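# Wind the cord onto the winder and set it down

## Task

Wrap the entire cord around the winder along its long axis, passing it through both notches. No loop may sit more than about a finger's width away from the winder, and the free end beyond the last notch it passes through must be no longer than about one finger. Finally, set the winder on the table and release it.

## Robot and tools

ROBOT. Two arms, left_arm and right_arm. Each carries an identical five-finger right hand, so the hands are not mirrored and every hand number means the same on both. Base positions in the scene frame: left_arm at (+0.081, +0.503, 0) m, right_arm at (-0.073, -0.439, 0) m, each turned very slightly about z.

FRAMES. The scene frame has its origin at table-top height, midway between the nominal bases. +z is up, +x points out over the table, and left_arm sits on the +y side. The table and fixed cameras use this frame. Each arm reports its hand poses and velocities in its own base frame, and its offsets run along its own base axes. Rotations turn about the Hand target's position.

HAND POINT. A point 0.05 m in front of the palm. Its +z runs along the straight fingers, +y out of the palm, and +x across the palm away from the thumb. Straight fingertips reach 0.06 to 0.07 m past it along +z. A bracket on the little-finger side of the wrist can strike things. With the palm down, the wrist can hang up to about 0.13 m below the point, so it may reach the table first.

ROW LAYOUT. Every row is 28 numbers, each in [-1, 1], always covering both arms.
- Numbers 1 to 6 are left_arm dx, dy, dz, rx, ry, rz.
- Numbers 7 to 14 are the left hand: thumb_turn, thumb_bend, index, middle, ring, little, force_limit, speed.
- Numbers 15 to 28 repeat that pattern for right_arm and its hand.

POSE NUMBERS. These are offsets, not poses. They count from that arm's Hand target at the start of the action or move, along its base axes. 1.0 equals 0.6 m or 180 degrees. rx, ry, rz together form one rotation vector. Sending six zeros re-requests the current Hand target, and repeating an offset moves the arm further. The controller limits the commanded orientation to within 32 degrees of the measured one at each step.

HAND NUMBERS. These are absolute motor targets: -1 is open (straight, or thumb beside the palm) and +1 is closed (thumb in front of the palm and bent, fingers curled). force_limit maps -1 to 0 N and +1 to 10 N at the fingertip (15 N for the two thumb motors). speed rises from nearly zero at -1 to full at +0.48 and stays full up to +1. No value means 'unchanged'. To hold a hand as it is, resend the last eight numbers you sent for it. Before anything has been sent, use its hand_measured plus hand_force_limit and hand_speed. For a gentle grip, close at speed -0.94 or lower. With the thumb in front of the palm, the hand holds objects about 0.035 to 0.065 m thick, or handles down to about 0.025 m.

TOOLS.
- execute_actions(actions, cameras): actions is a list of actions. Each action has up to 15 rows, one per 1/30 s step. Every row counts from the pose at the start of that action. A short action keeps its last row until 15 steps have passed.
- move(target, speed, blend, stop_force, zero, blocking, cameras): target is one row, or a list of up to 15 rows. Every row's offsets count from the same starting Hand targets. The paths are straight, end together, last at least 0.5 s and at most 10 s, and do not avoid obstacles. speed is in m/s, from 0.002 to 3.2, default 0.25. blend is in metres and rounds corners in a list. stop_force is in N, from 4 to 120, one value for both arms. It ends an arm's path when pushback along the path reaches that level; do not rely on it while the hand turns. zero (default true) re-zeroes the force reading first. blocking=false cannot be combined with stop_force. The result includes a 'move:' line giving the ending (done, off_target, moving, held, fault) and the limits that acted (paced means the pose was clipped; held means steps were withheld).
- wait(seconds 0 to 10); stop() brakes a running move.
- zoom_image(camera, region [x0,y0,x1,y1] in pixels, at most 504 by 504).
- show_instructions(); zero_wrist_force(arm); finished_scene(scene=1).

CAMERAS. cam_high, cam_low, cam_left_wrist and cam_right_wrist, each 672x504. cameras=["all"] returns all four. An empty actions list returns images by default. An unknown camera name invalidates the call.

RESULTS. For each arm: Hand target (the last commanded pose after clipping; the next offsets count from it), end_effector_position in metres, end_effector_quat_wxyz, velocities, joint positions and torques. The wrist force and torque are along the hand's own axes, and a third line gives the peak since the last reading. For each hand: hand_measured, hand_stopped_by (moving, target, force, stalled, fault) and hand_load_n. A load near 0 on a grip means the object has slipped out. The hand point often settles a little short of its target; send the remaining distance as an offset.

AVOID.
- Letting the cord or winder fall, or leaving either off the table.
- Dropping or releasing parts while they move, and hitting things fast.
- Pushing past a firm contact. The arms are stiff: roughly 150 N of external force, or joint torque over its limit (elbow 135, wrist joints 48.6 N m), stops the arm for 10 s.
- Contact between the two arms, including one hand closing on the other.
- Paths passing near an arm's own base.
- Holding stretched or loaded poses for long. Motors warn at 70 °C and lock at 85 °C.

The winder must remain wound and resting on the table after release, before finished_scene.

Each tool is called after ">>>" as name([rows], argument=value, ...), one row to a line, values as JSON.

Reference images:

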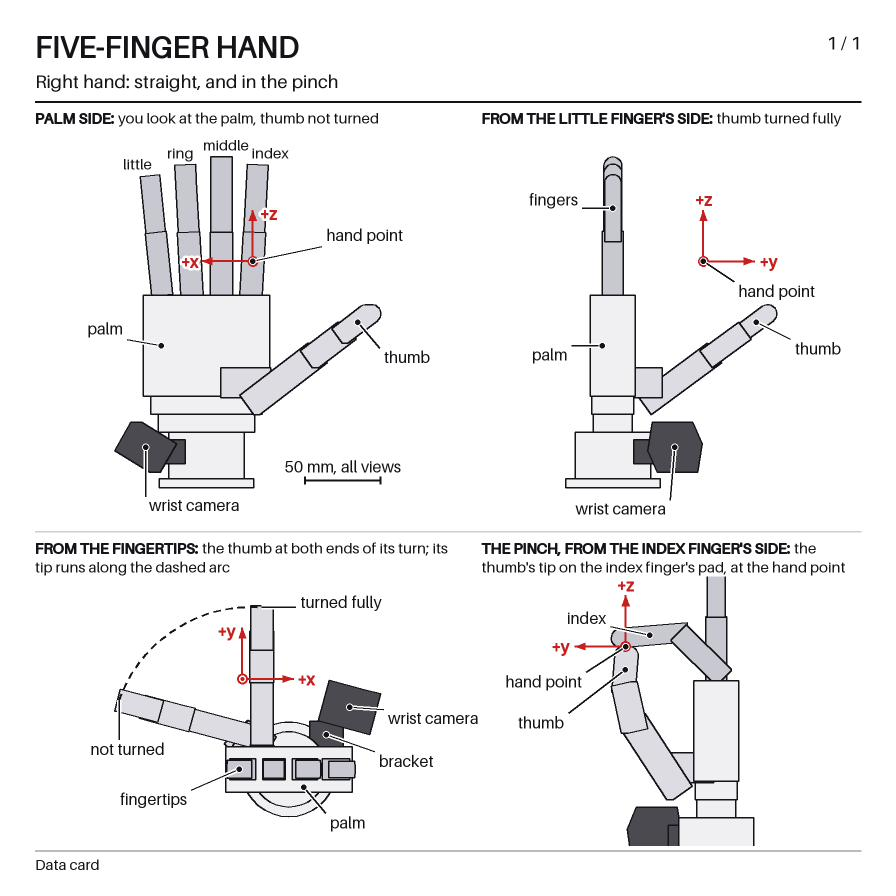

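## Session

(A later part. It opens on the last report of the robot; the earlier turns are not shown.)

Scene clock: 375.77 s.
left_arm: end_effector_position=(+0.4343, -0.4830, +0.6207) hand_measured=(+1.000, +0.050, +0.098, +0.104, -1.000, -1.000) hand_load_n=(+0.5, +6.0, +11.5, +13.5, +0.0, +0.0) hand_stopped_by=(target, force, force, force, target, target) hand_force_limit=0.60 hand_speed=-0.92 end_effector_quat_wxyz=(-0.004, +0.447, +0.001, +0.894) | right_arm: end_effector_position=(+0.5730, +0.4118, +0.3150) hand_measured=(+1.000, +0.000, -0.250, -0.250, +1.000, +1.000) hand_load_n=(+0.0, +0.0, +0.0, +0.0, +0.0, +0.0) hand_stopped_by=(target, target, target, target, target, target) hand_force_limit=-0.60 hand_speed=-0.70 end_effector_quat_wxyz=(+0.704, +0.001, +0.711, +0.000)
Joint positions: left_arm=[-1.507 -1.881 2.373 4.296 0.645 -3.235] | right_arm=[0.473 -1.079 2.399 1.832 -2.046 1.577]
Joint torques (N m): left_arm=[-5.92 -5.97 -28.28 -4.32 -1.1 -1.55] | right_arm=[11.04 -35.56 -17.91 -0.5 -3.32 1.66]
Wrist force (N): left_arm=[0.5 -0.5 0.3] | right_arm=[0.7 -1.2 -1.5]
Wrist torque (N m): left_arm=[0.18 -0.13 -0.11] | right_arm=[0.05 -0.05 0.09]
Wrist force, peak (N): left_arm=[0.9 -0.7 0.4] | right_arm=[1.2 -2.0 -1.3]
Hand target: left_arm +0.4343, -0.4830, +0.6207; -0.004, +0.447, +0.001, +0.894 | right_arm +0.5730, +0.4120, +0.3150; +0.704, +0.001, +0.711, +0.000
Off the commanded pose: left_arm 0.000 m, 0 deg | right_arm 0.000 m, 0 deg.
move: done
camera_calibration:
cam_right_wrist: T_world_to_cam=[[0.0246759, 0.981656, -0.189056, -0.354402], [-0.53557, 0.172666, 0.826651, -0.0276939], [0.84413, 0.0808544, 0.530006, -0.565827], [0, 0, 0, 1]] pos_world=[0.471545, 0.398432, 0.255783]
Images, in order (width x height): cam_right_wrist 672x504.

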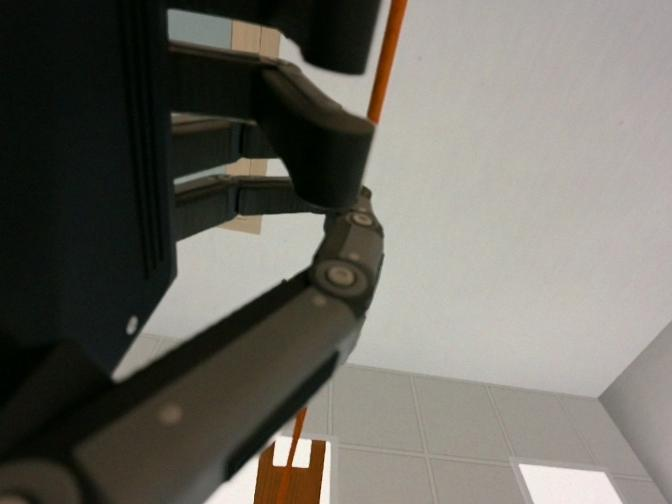

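>>> move(target=[0,0,0,0,0,0,1,0.08,0.8,0.8,-1,-1,0.6,-0.92,0,0,0,0,0,0,1,0.0,0.6,0.6,1,1,-0.6,-0.94], cameras=["cam_right_wrist"])

Scene clock: 378.63 s.
left_arm: end_effector_position=(+0.4343, -0.4830, +0.6207) hand_measured=(+1.000, +0.050, +0.098, +0.104, -1.000, -1.000) hand_load_n=(+0.5, +6.0, +11.5, +13.0, +0.0, +0.0) hand_stopped_by=(target, force, force, force, target, target) hand_force_limit=0.60 hand_speed=-0.92 end_effector_quat_wxyz=(-0.004, +0.447, +0.001, +0.894) | right_arm: end_effector_position=(+0.5730, +0.4120, +0.3150) hand_measured=(+1.000, +0.000, +0.172, +0.162, +1.000, +1.000) hand_load_n=(-0.5, +0.5, +2.5, +2.5, +0.0, +0.0) hand_stopped_by=(target, target, force, force, target, target) hand_force_limit=-0.60 hand_speed=-0.94 end_effector_quat_wxyz=(+0.704, +0.001, +0.711, +0.000)
Joint positions: left_arm=[-1.507 -1.881 2.373 4.296 0.645 -3.235] | right_arm=[0.474 -1.079 2.399 1.832 -2.046 1.577]
Joint torques (N m): left_arm=[-5.9 -6.59 -28.82 -4 -0.99 -1.28] | right_arm=[9.84 -34.74 -16.62 -0.3 -3.36 1.58]
Wrist force (N): left_arm=[0.4 -0.4 0.4] | right_arm=[1.2 -1.2 -1.2]
Wrist torque (N m): left_arm=[0.19 -0.11 -0.12] | right_arm=[0.03 -0.15 0.12]
Wrist force, peak (N): left_arm=[0.8 0.1 1.2] | right_arm=[1.2 -2.0 -1.7]
Hand target: left_arm +0.4343, -0.4830, +0.6207; -0.004, +0.447, +0.001, +0.894 | right_arm +0.5730, +0.4120, +0.3150; +0.704, +0.001, +0.711, +0.000
Off the commanded pose: left_arm 0.000 m, 0 deg | right_arm 0.000 m, 0 deg.
move: done
camera_calibration:
cam_right_wrist: T_world_to_cam=[[0.0247282, 0.981639, -0.189137, -0.354595], [-0.535568, 0.172762, 0.826632, -0.0277628], [0.84413, 0.0808547, 0.530007, -0.565843], [0, 0, 0, 1]] pos_world=[0.471545, 0.398632, 0.255783]
Images, in order (width x height): cam_right_wrist 672x504.

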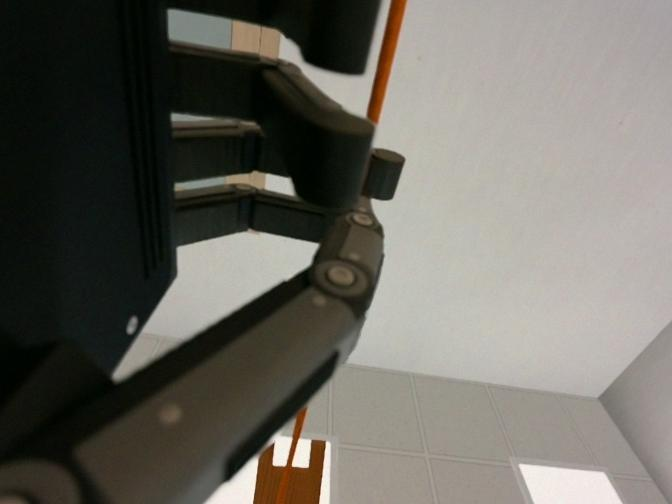

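>>> move([
  [0,0,0,0,0,0,1,0.08,0.8,0.8,-1,-1,0.6,-0.92,-0.02,-0.05,0.06,-0.5,0,0,1,0.0,0.6,0.6,1,1,-0.6,-0.94],
], speed=0.4, cameras=["all"])

Scene clock: 381.77 s.
left_arm: end_effector_position=(+0.4343, -0.4830, +0.6207) hand_measured=(+1.000, +0.050, +0.098, +0.104, -1.000, -1.000) hand_load_n=(+1.0, +6.0, +11.5, +13.0, +0.0, +0.0) hand_stopped_by=(target, force, force, force, target, target) hand_force_limit=0.60 hand_speed=-0.92 end_effector_quat_wxyz=(-0.004, +0.447, +0.001, +0.894) | right_arm: end_effector_position=(+0.5610, +0.3820, +0.3511) hand_measured=(+1.000, +0.000, +0.172, +0.162, +1.000, +1.000) hand_load_n=(-0.5, +0.5, +2.5, +2.5, +0.0, +0.0) hand_stopped_by=(target, target, force, force, target, target) hand_force_limit=-0.60 hand_speed=-0.94 end_effector_quat_wxyz=(+0.498, -0.497, +0.502, -0.503)
Joint positions: left_arm=[-1.507 -1.881 2.373 4.296 0.645 -3.235] | right_arm=[0.49 -1.358 2.384 2.114 -2.071 0.001]
Joint torques (N m): left_arm=[-5.97 -7.34 -27.65 -4.23 -1.02 -1.35] | right_arm=[8.68 -27.66 -28.86 -0.09 -3.45 -2.65]
Wrist force (N): left_arm=[0.6 -0.6 0.4] | right_arm=[-0.8 0.1 -0.6]
Wrist torque (N m): left_arm=[0.15 -0.13 -0.12] | right_arm=[0.02 0.04 0.03]
Wrist force, peak (N): left_arm=[0.5 -0.9 0.8] | right_arm=[1.2 -1.6 -1.4]
Hand target: left_arm +0.4343, -0.4830, +0.6207; -0.004, +0.447, +0.001, +0.894 | right_arm +0.5610, +0.3820, +0.3510; +0.498, -0.497, +0.502, -0.503
Off the commanded pose: left_arm 0.000 m, 0 deg | right_arm 0.000 m, 0 deg.
move: done
camera_calibration:
cam_left_wrist: T_world_to_cam=[[-0.14087, -0.959428, 0.244242, -0.553758], [0.102014, -0.259455, -0.960352, 0.429246], [0.984758, -0.110369, 0.134424, -0.446275], [0, 0, 0, 1]] pos_world=[0.317676, -0.469175, 0.607468]
cam_right_wrist: T_world_to_cam=[[0.024753, -0.18878, -0.981707, 0.407379], [-0.535614, 0.826663, -0.17247, 0.0420831], [0.8441, 0.530086, -0.0806507, -0.529663], [0, 0, 0, 1]] pos_world=[0.459545, 0.322883, 0.364468]

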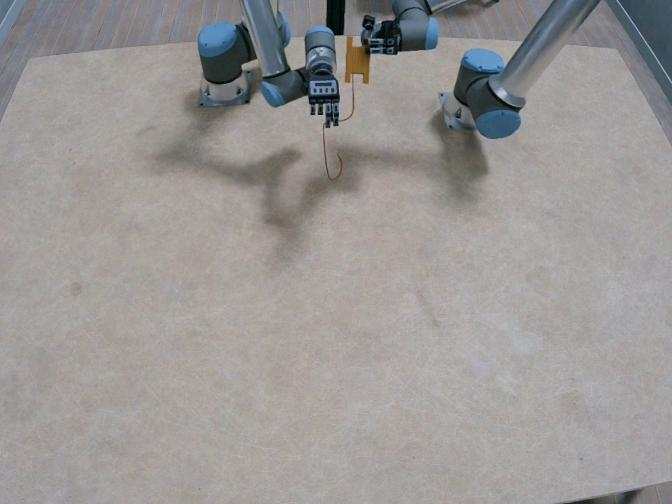

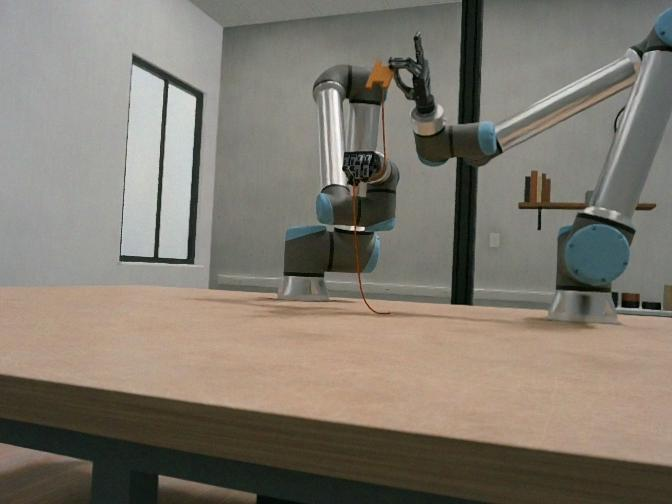

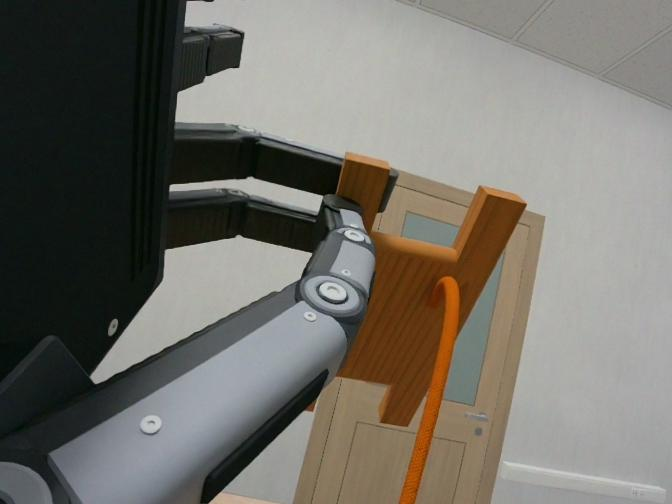

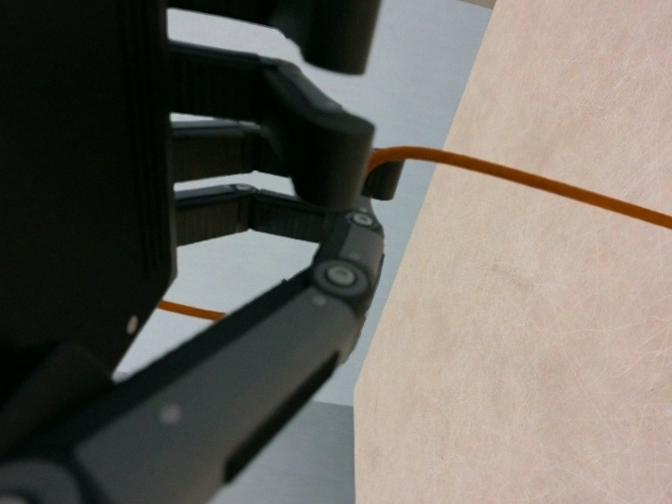

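>>> move([
  [0,0,0,0,0,0,1,0.08,0.8,0.8,-1,-1,0.6,-0.92,-0.2183,0,0.13,0,0,0,1,0.0,0.6,0.6,1,1,-0.6,-0.94],
  [0,0,0,0,0,0,1,0.08,0.8,0.8,-1,-1,0.6,-0.92,-0.335,0,0.4317,0,0,0,1,0.0,0.6,0.6,1,1,-0.6,-0.94],
], speed=0.25, blend=0.03, cameras=["all"])

Scene clock: 384.23 s.
left_arm: end_effector_position=(+0.4343, -0.4830, +0.6207) hand_measured=(+1.000, +0.050, +0.098, +0.104, -1.000, -1.000) hand_load_n=(+0.5, +6.0, +11.5, +13.0, +0.0, +0.0) hand_stopped_by=(target, force, force, force, target, target) hand_force_limit=0.60 hand_speed=-0.92 end_effector_quat_wxyz=(-0.004, +0.447, +0.001, +0.894) | right_arm: end_effector_position=(+0.3600, +0.3820, +0.6099) hand_measured=(+1.000, +0.000, +0.172, +0.162, +1.000, +1.000) hand_load_n=(-0.5, +0.5, +2.5, +2.5, +0.0, +0.0) hand_stopped_by=(target, target, force, force, target, target) hand_force_limit=-0.60 hand_speed=-0.94 end_effector_quat_wxyz=(+0.498, -0.497, +0.502, -0.503)
Joint positions: left_arm=[-1.507 -1.881 2.373 4.296 0.645 -3.235] | right_arm=[0.819 -1.923 2.292 2.77 -2.4 -0.001]
Joint torques (N m): left_arm=[-5.01 -4.75 -28.73 -4.17 -1.18 -1.88] | right_arm=[10.66 -23.2 -44.85 0.06 -3.6 1.64]
Wrist force (N): left_arm=[0.7 -0.3 0.3] | right_arm=[-1.0 0.3 -1.0]
Wrist torque (N m): left_arm=[0.21 -0.14 -0.10] | right_arm=[0.08 0.09 -0.19]
Wrist force, peak (N): left_arm=[0.9 -0.7 0.6] | right_arm=[-0.8 -1.2 -1.4]
Hand target: left_arm +0.4343, -0.4830, +0.6207; -0.004, +0.447, +0.001, +0.894 | right_arm +0.3600, +0.3820, +0.6100; +0.498, -0.497, +0.502, -0.503
Off the commanded pose: left_arm 0.000 m, 0 deg | right_arm 0.000 m, 0 deg.
move: done
camera_calibration:
cam_left_wrist: T_world_to_cam=[[-0.14087, -0.959428, 0.244242, -0.553758], [0.102014, -0.259455, -0.960352, 0.429246], [0.984758, -0.110369, 0.134424, -0.446275], [0, 0, 0, 1]] pos_world=[0.317676, -0.469175, 0.607468]
cam_right_wrist: T_world_to_cam=[[0.0247549, -0.189143, -0.981637, 0.666592], [-0.535638, 0.826584, -0.172775, -0.0207016], [0.844085, 0.530079, -0.08085, -0.338988], [0, 0, 0, 1]] pos_world=[0.258545, 0.322883, 0.623368]

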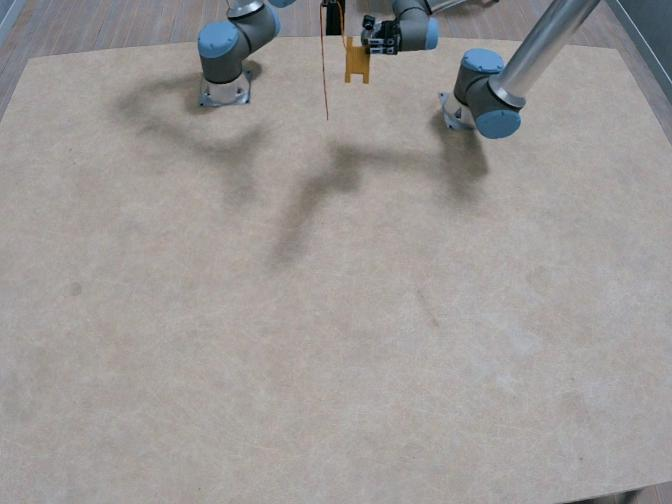

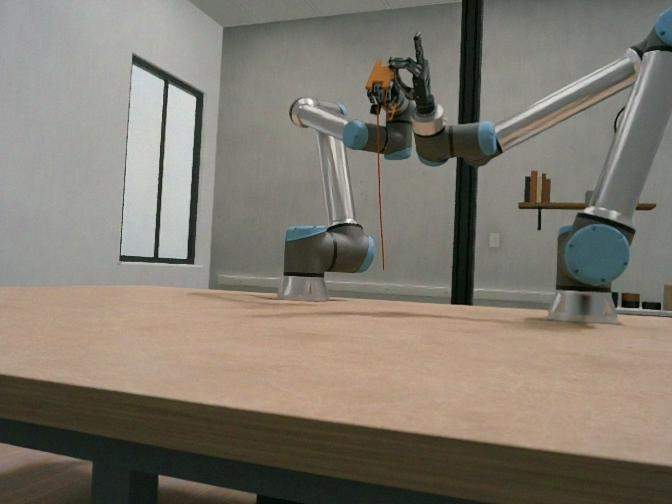

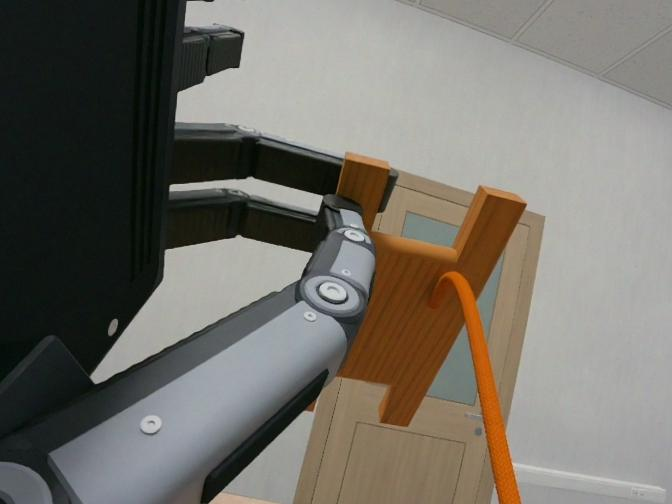

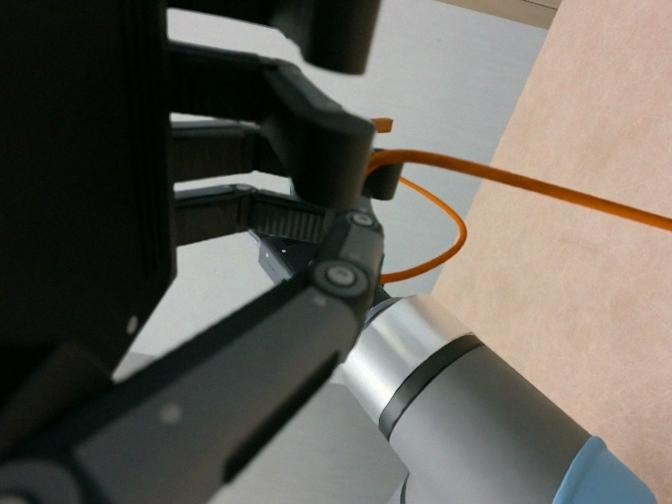

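>>> move([
  [0,0,0,0,0,0,1,0.08,0.8,0.8,-1,-1,0.6,-0.92,0.0167,0.0267,0.2333,0,0,0,1,0.0,0.6,0.6,1,1,-0.6,-0.94],
  [0,0,0,0,0,0,1,0.08,0.8,0.8,-1,-1,0.6,-0.92,0.15,0.045,0.39,0,0,0,1,0.0,0.6,0.6,1,1,-0.6,-0.94],
], speed=0.25, blend=0.03, cameras=["all"])

>>> zoom_image(camera="cam_low", region=[330, 0, 450, 160])

>>> zoom_image(camera="cam_high", region=[310, 0, 400, 110])

Scene clock: 386.23 s.
left_arm: end_effector_position=(+0.4343, -0.4830, +0.6207) hand_measured=(+1.000, +0.050, +0.098, +0.104, -1.000, -1.000) hand_load_n=(+0.5, +6.0, +11.5, +13.0, +0.0, -0.5) hand_stopped_by=(target, force, force, force, target, target) hand_force_limit=0.60 hand_speed=-0.92 end_effector_quat_wxyz=(-0.004, +0.447, +0.001, +0.894) | right_arm: end_effector_position=(+0.4499, +0.4090, +0.8439) hand_measured=(+1.000, +0.000, +0.172, +0.162, +1.000, +1.000) hand_load_n=(-0.5, +0.5, +2.5, +2.5, +0.0, +0.0) hand_stopped_by=(target, target, force, force, target, target) hand_force_limit=-0.60 hand_speed=-0.94 end_effector_quat_wxyz=(+0.498, -0.497, +0.502, -0.503)
Joint positions: left_arm=[-1.507 -1.881 2.373 4.296 0.645 -3.235] | right_arm=[0.699 -1.88 1.846 3.173 -2.28 0]
Joint torques (N m): left_arm=[-3.68 -7.43 -28.87 -4.14 -1.19 -1.41] | right_arm=[-16.15 -4.52 -49.06 0 2.89 1.76]
Wrist force (N): left_arm=[0.7 -0.6 0.8] | right_arm=[-1.6 -0.2 -0.9]
Wrist torque (N m): left_arm=[0.14 -0.17 -0.11] | right_arm=[-0.01 0.17 -0.24]
Wrist force, peak (N): left_arm=[0.7 -0.6 0.8] | right_arm=[-0.8 1.9 -1.0]
Hand target: left_arm +0.4343, -0.4830, +0.6207; -0.004, +0.447, +0.001, +0.894 | right_arm +0.4500, +0.4090, +0.8440; +0.498, -0.497, +0.502, -0.503
Off the commanded pose: left_arm 0.000 m, 0 deg | right_arm 0.000 m, 0 deg.
move: done
camera_calibration:
cam_left_wrist: T_world_to_cam=[[-0.14087, -0.959428, 0.244242, -0.553758], [0.102014, -0.259455, -0.960352, 0.429246], [0.984758, -0.110369, 0.134424, -0.446275], [0, 0, 0, 1]] pos_world=[0.317676, -0.469175, 0.607468]
cam_right_wrist: T_world_to_cam=[[0.0247269, -0.189138, -0.981639, 0.899091], [-0.535523, 0.82666, -0.172767, 0.0454199], [0.844159, 0.529962, -0.0808472, -0.410175], [0, 0, 0, 1]] pos_world=[0.348345, 0.349883, 0.857268]

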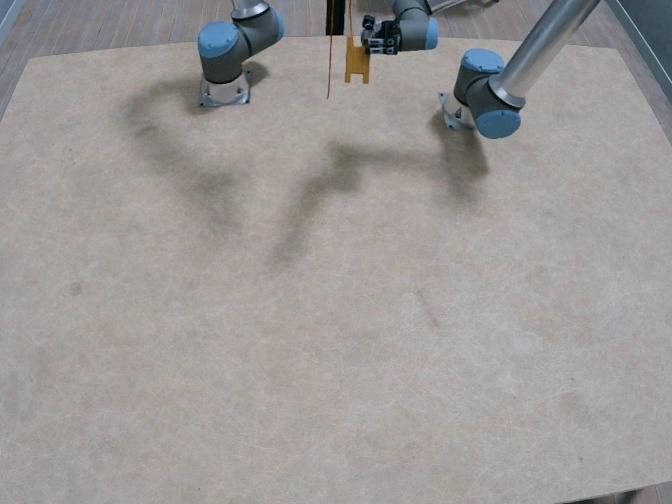

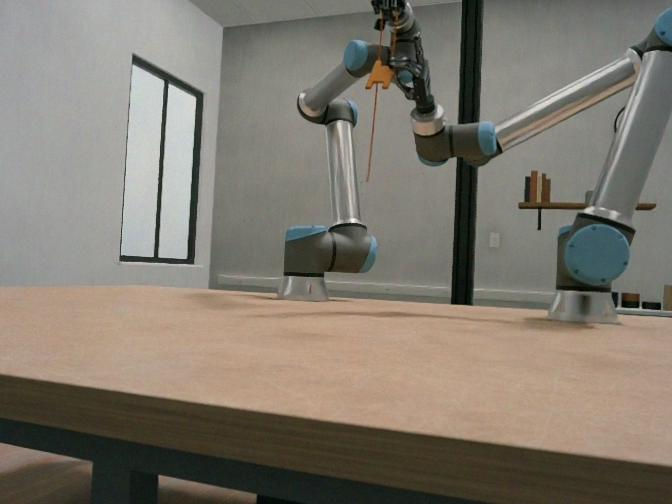

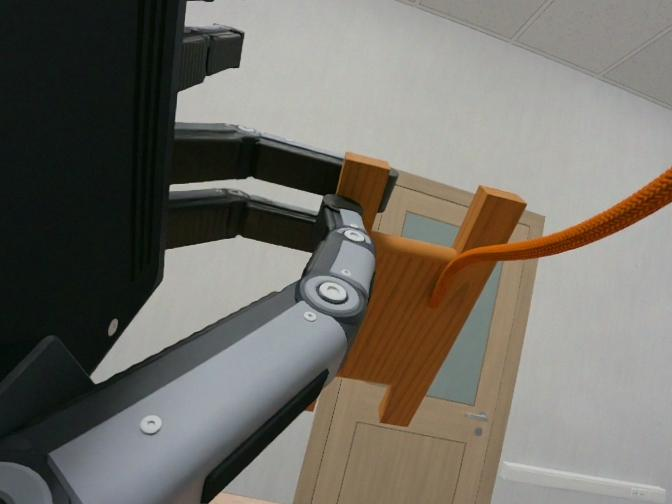

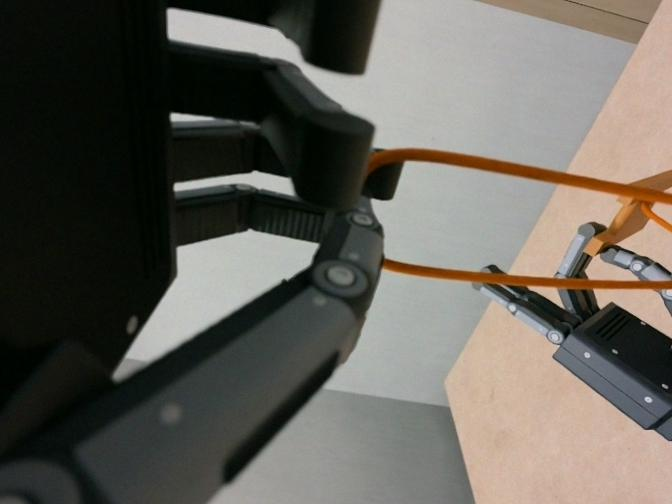

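Scaled by 3.150 from the camera's 672x504 image, which has a finer 960x720 frame.

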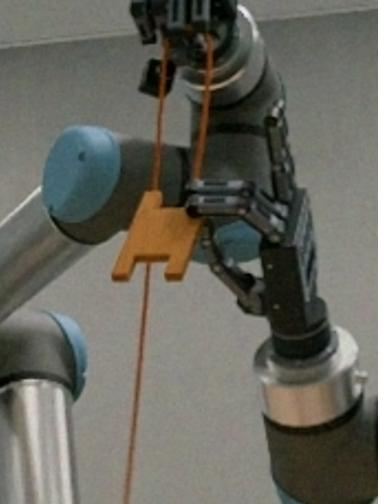

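Scaled by 4.582 from the camera's 672x504 image, which has a finer 960x720 frame.

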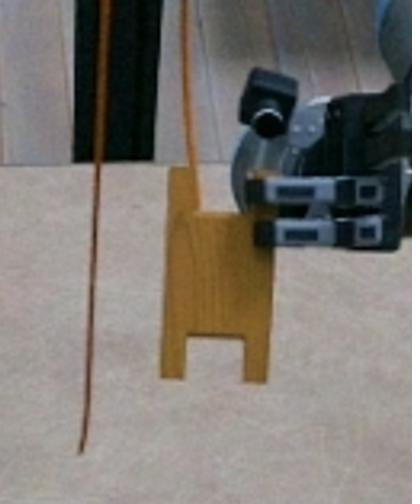

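>>> move([
  [0,0,0,0,0,0,1,0.08,0.8,0.8,-1,-1,0.6,-0.92,0.1,0.035,0.05,0,0,0,1,0.0,0.6,0.6,1,1,-0.6,-0.94],
  [0,0,0,0,0,0,1,0.08,0.8,0.8,-1,-1,0.6,-0.92,0.25,0.035,0.0683,0,0,0,1,0.0,0.6,0.6,1,1,-0.6,-0.94],
], speed=0.15, blend=0.02, cameras=["all"])

>>> zoom_image(camera="cam_low", region=[330, 0, 450, 160])

>>> zoom_image(camera="cam_high", region=[310, 0, 400, 110])

Scene clock: 388.27 s.
left_arm: end_effector_position=(+0.4343, -0.4830, +0.6207) hand_measured=(+1.000, +0.050, +0.098, +0.104, -1.000, -1.000) hand_load_n=(+0.5, +6.0, +11.5, +13.0, +0.0, +0.0) hand_stopped_by=(target, force, force, force, target, target) hand_force_limit=0.60 hand_speed=-0.92 end_effector_quat_wxyz=(-0.004, +0.447, +0.001, +0.894) | right_arm: end_effector_position=(+0.5997, +0.4300, +0.8850) hand_measured=(+1.000, +0.000, +0.172, +0.162, +1.000, +1.000) hand_load_n=(-0.5, +0.5, +2.5, +2.0, +0.0, +0.0) hand_stopped_by=(target, target, force, force, target, target) hand_force_limit=-0.60 hand_speed=-0.94 end_effector_quat_wxyz=(+0.498, -0.497, +0.502, -0.503)
Joint positions: left_arm=[-1.507 -1.881 2.373 4.296 0.645 -3.235] | right_arm=[0.539 -1.7 1.636 3.203 -2.12 0]
Joint torques (N m): left_arm=[-5.46 -6.04 -28.69 -4.37 -0.97 -1.36] | right_arm=[-18.54 -16.32 -48.3 0.04 2.66 1.53]
Wrist force (N): left_arm=[0.4 -0.3 0.4] | right_arm=[-0.9 -0.2 -1.0]
Wrist torque (N m): left_arm=[0.19 -0.12 -0.11] | right_arm=[0.00 0.07 -0.21]
Wrist force, peak (N): left_arm=[1.0 -0.6 0.4] | right_arm=[-1.3 0.3 -1.2]
Hand target: left_arm +0.4343, -0.4830, +0.6207; -0.004, +0.447, +0.001, +0.894 | right_arm +0.6000, +0.4300, +0.8850; +0.498, -0.497, +0.502, -0.503
Off the commanded pose: left_arm 0.000 m, 0 deg | right_arm 0.000 m, 0 deg.
move: done
camera_calibration:
cam_left_wrist: T_world_to_cam=[[-0.14087, -0.959428, 0.244242, -0.553758], [0.102014, -0.259455, -0.960352, 0.429246], [0.984758, -0.110369, 0.134424, -0.446275], [0, 0, 0, 1]] pos_world=[0.317676, -0.469175, 0.607468]
cam_right_wrist: T_world_to_cam=[[0.0247282, -0.189137, -0.981639, 0.9397], [-0.535568, 0.826632, -0.172762, 0.115464], [0.84413, 0.530007, -0.0808547, -0.544517], [0, 0, 0, 1]] pos_world=[0.498245, 0.370883, 0.898368]

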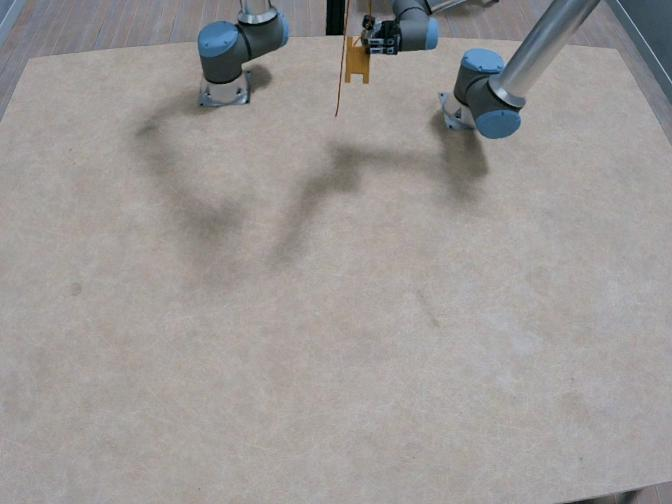

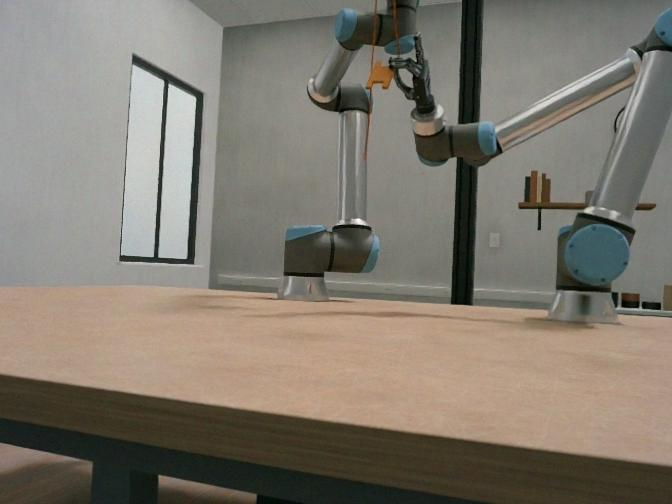

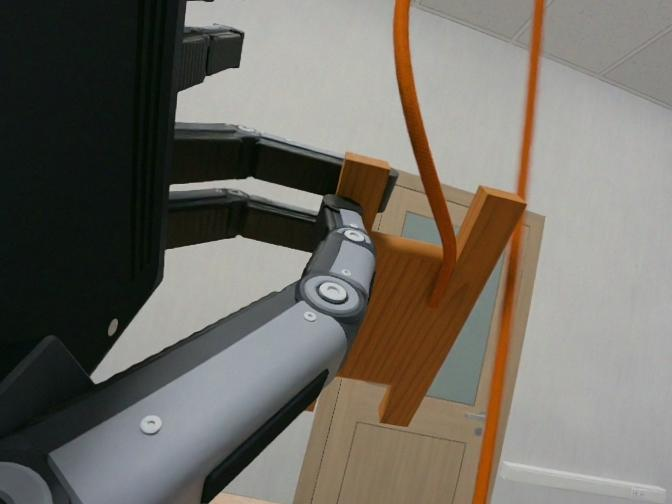

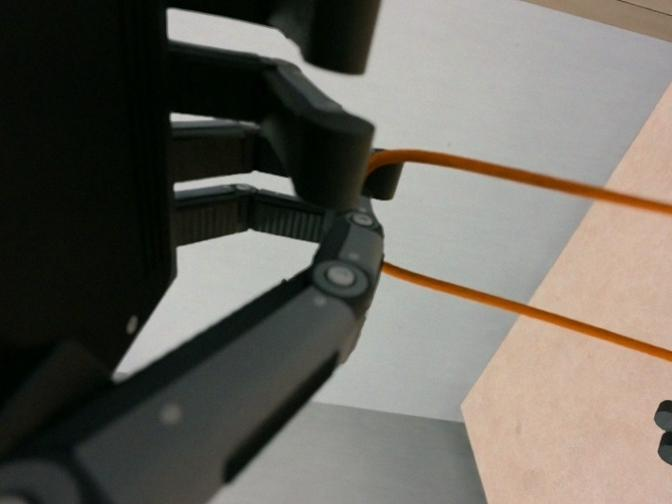

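Scaled by 3.150 from the camera's 672x504 image, which has a finer 960x720 frame.

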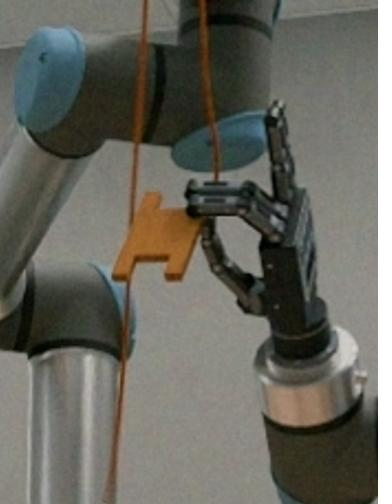

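Scaled by 4.582 from the camera's 672x504 image, which has a finer 960x720 frame.

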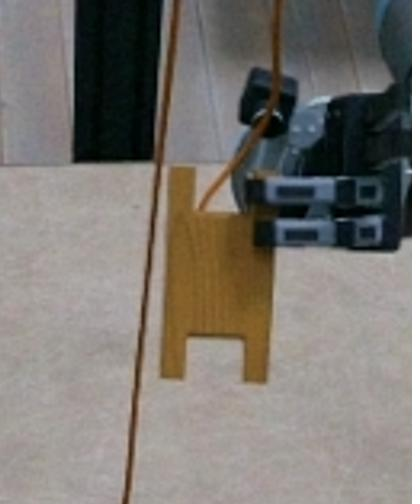

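>>> move([
  [0,0,0,0,0,0,1,0.08,0.8,0.8,-1,-1,0.6,-0.92,0.1667,-0.0667,-0.0583,0,0,0,1,0.0,0.6,0.6,1,1,-0.6,-0.94],
  [0,0,0,0,0,0,1,0.08,0.8,0.8,-1,-1,0.6,-0.92,0.3,-0.1333,-0.1417,0,0,0,1,0.0,0.6,0.6,1,1,-0.6,-0.94],
], speed=0.15, blend=0.02, cameras=["all"])

>>> zoom_image(camera="cam_low", region=[330, 0, 450, 160])

>>> zoom_image(camera="cam_high", region=[310, 0, 400, 110])

Scene clock: 390.53 s.
left_arm: end_effector_position=(+0.4343, -0.4830, +0.6207) hand_measured=(+1.000, +0.050, +0.098, +0.104, -1.000, -1.000) hand_load_n=(+0.5, +6.0, +11.5, +13.5, +0.0, +0.0) hand_stopped_by=(target, force, force, force, target, target) hand_force_limit=0.60 hand_speed=-0.92 end_effector_quat_wxyz=(-0.004, +0.447, +0.001, +0.894) | right_arm: end_effector_position=(+0.7797, +0.3502, +0.8001) hand_measured=(+1.000, +0.000, +0.172, +0.162, +1.000, +1.000) hand_load_n=(-0.5, +0.5, +2.5, +2.5, +0.0, +0.0) hand_stopped_by=(target, target, force, force, target, target) hand_force_limit=-0.60 hand_speed=-0.94 end_effector_quat_wxyz=(+0.498, -0.497, +0.502, -0.503)
Joint positions: left_arm=[-1.507 -1.881 2.373 4.296 0.645 -3.235] | right_arm=[0.269 -1.554 1.647 3.046 -1.85 0.001]
Joint torques (N m): left_arm=[-2.58 -7.32 -28.71 -4.4 -1.2 -1.19] | right_arm=[-17.69 -29.63 -48.08 -4.14 2.88 0.36]
Wrist force (N): left_arm=[0.3 -0.4 0.6] | right_arm=[-0.9 -0.1 -1.0]
Wrist torque (N m): left_arm=[0.18 -0.11 -0.12] | right_arm=[0.01 0.06 -0.21]
Wrist force, peak (N): left_arm=[0.9 -0.4 0.8] | right_arm=[-1.3 -0.7 -1.6]
Hand target: left_arm +0.4343, -0.4830, +0.6207; -0.004, +0.447, +0.001, +0.894 | right_arm +0.7800, +0.3501, +0.8000; +0.498, -0.497, +0.502, -0.503
Off the commanded pose: left_arm 0.000 m, 0 deg | right_arm 0.000 m, 0 deg.
move: done
camera_calibration:
cam_left_wrist: T_world_to_cam=[[-0.14087, -0.959428, 0.244242, -0.553758], [0.102014, -0.259455, -0.960352, 0.429246], [0.984758, -0.110369, 0.134424, -0.446275], [0, 0, 0, 1]] pos_world=[0.317676, -0.469175, 0.607468]
cam_right_wrist: T_world_to_cam=[[0.0246746, -0.189057, -0.981656, 0.836921], [-0.535525, 0.826679, -0.172671, 0.263147], [0.844159, 0.529962, -0.080847, -0.660982], [0, 0, 0, 1]] pos_world=[0.678245, 0.290983, 0.813568]

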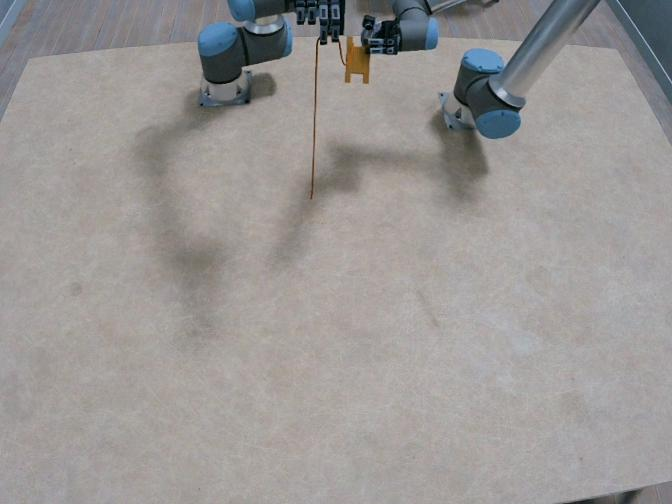

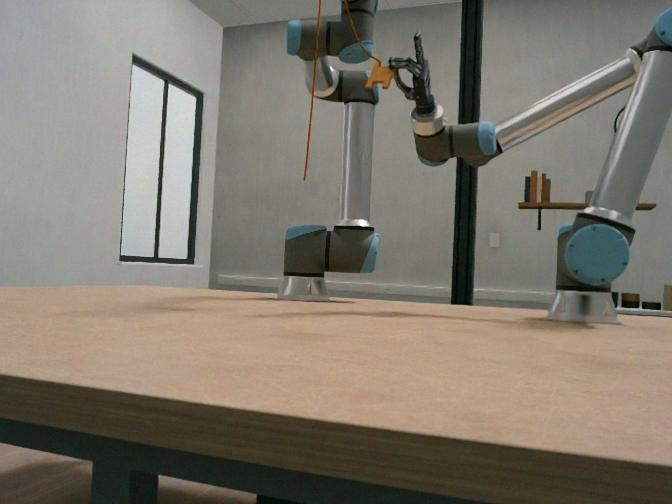

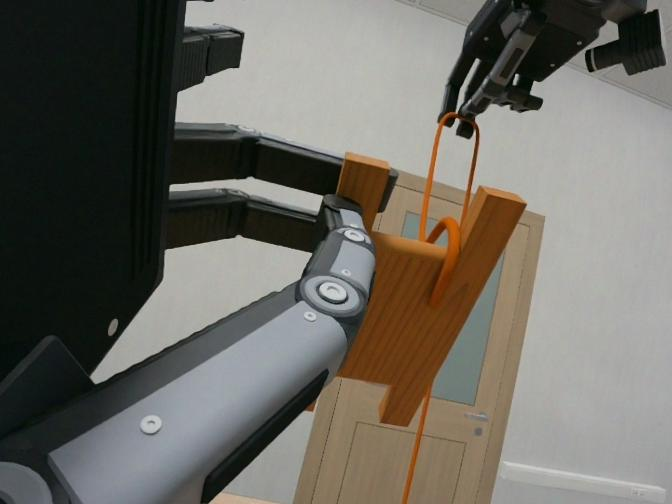

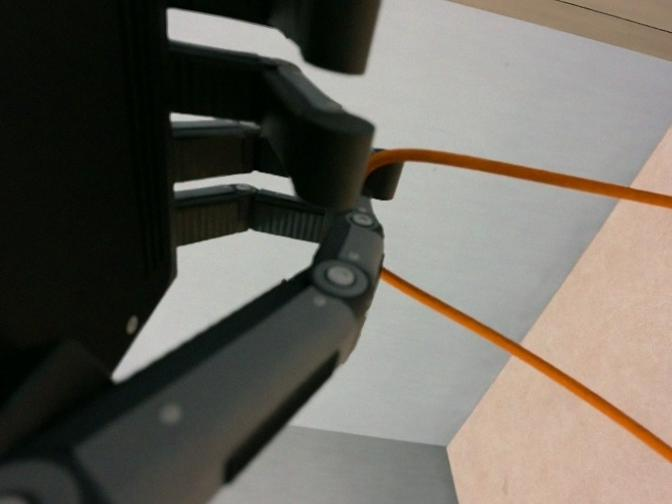

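Scaled by 3.150 from the camera's 672x504 image, which has a finer 960x720 frame.

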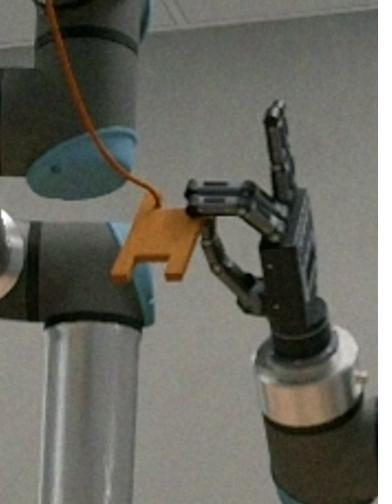

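Scaled by 4.582 from the camera's 672x504 image, which has a finer 960x720 frame.

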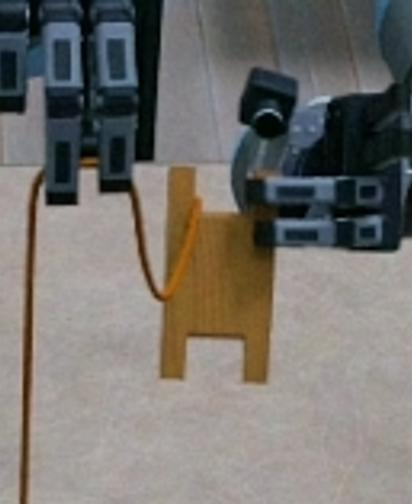

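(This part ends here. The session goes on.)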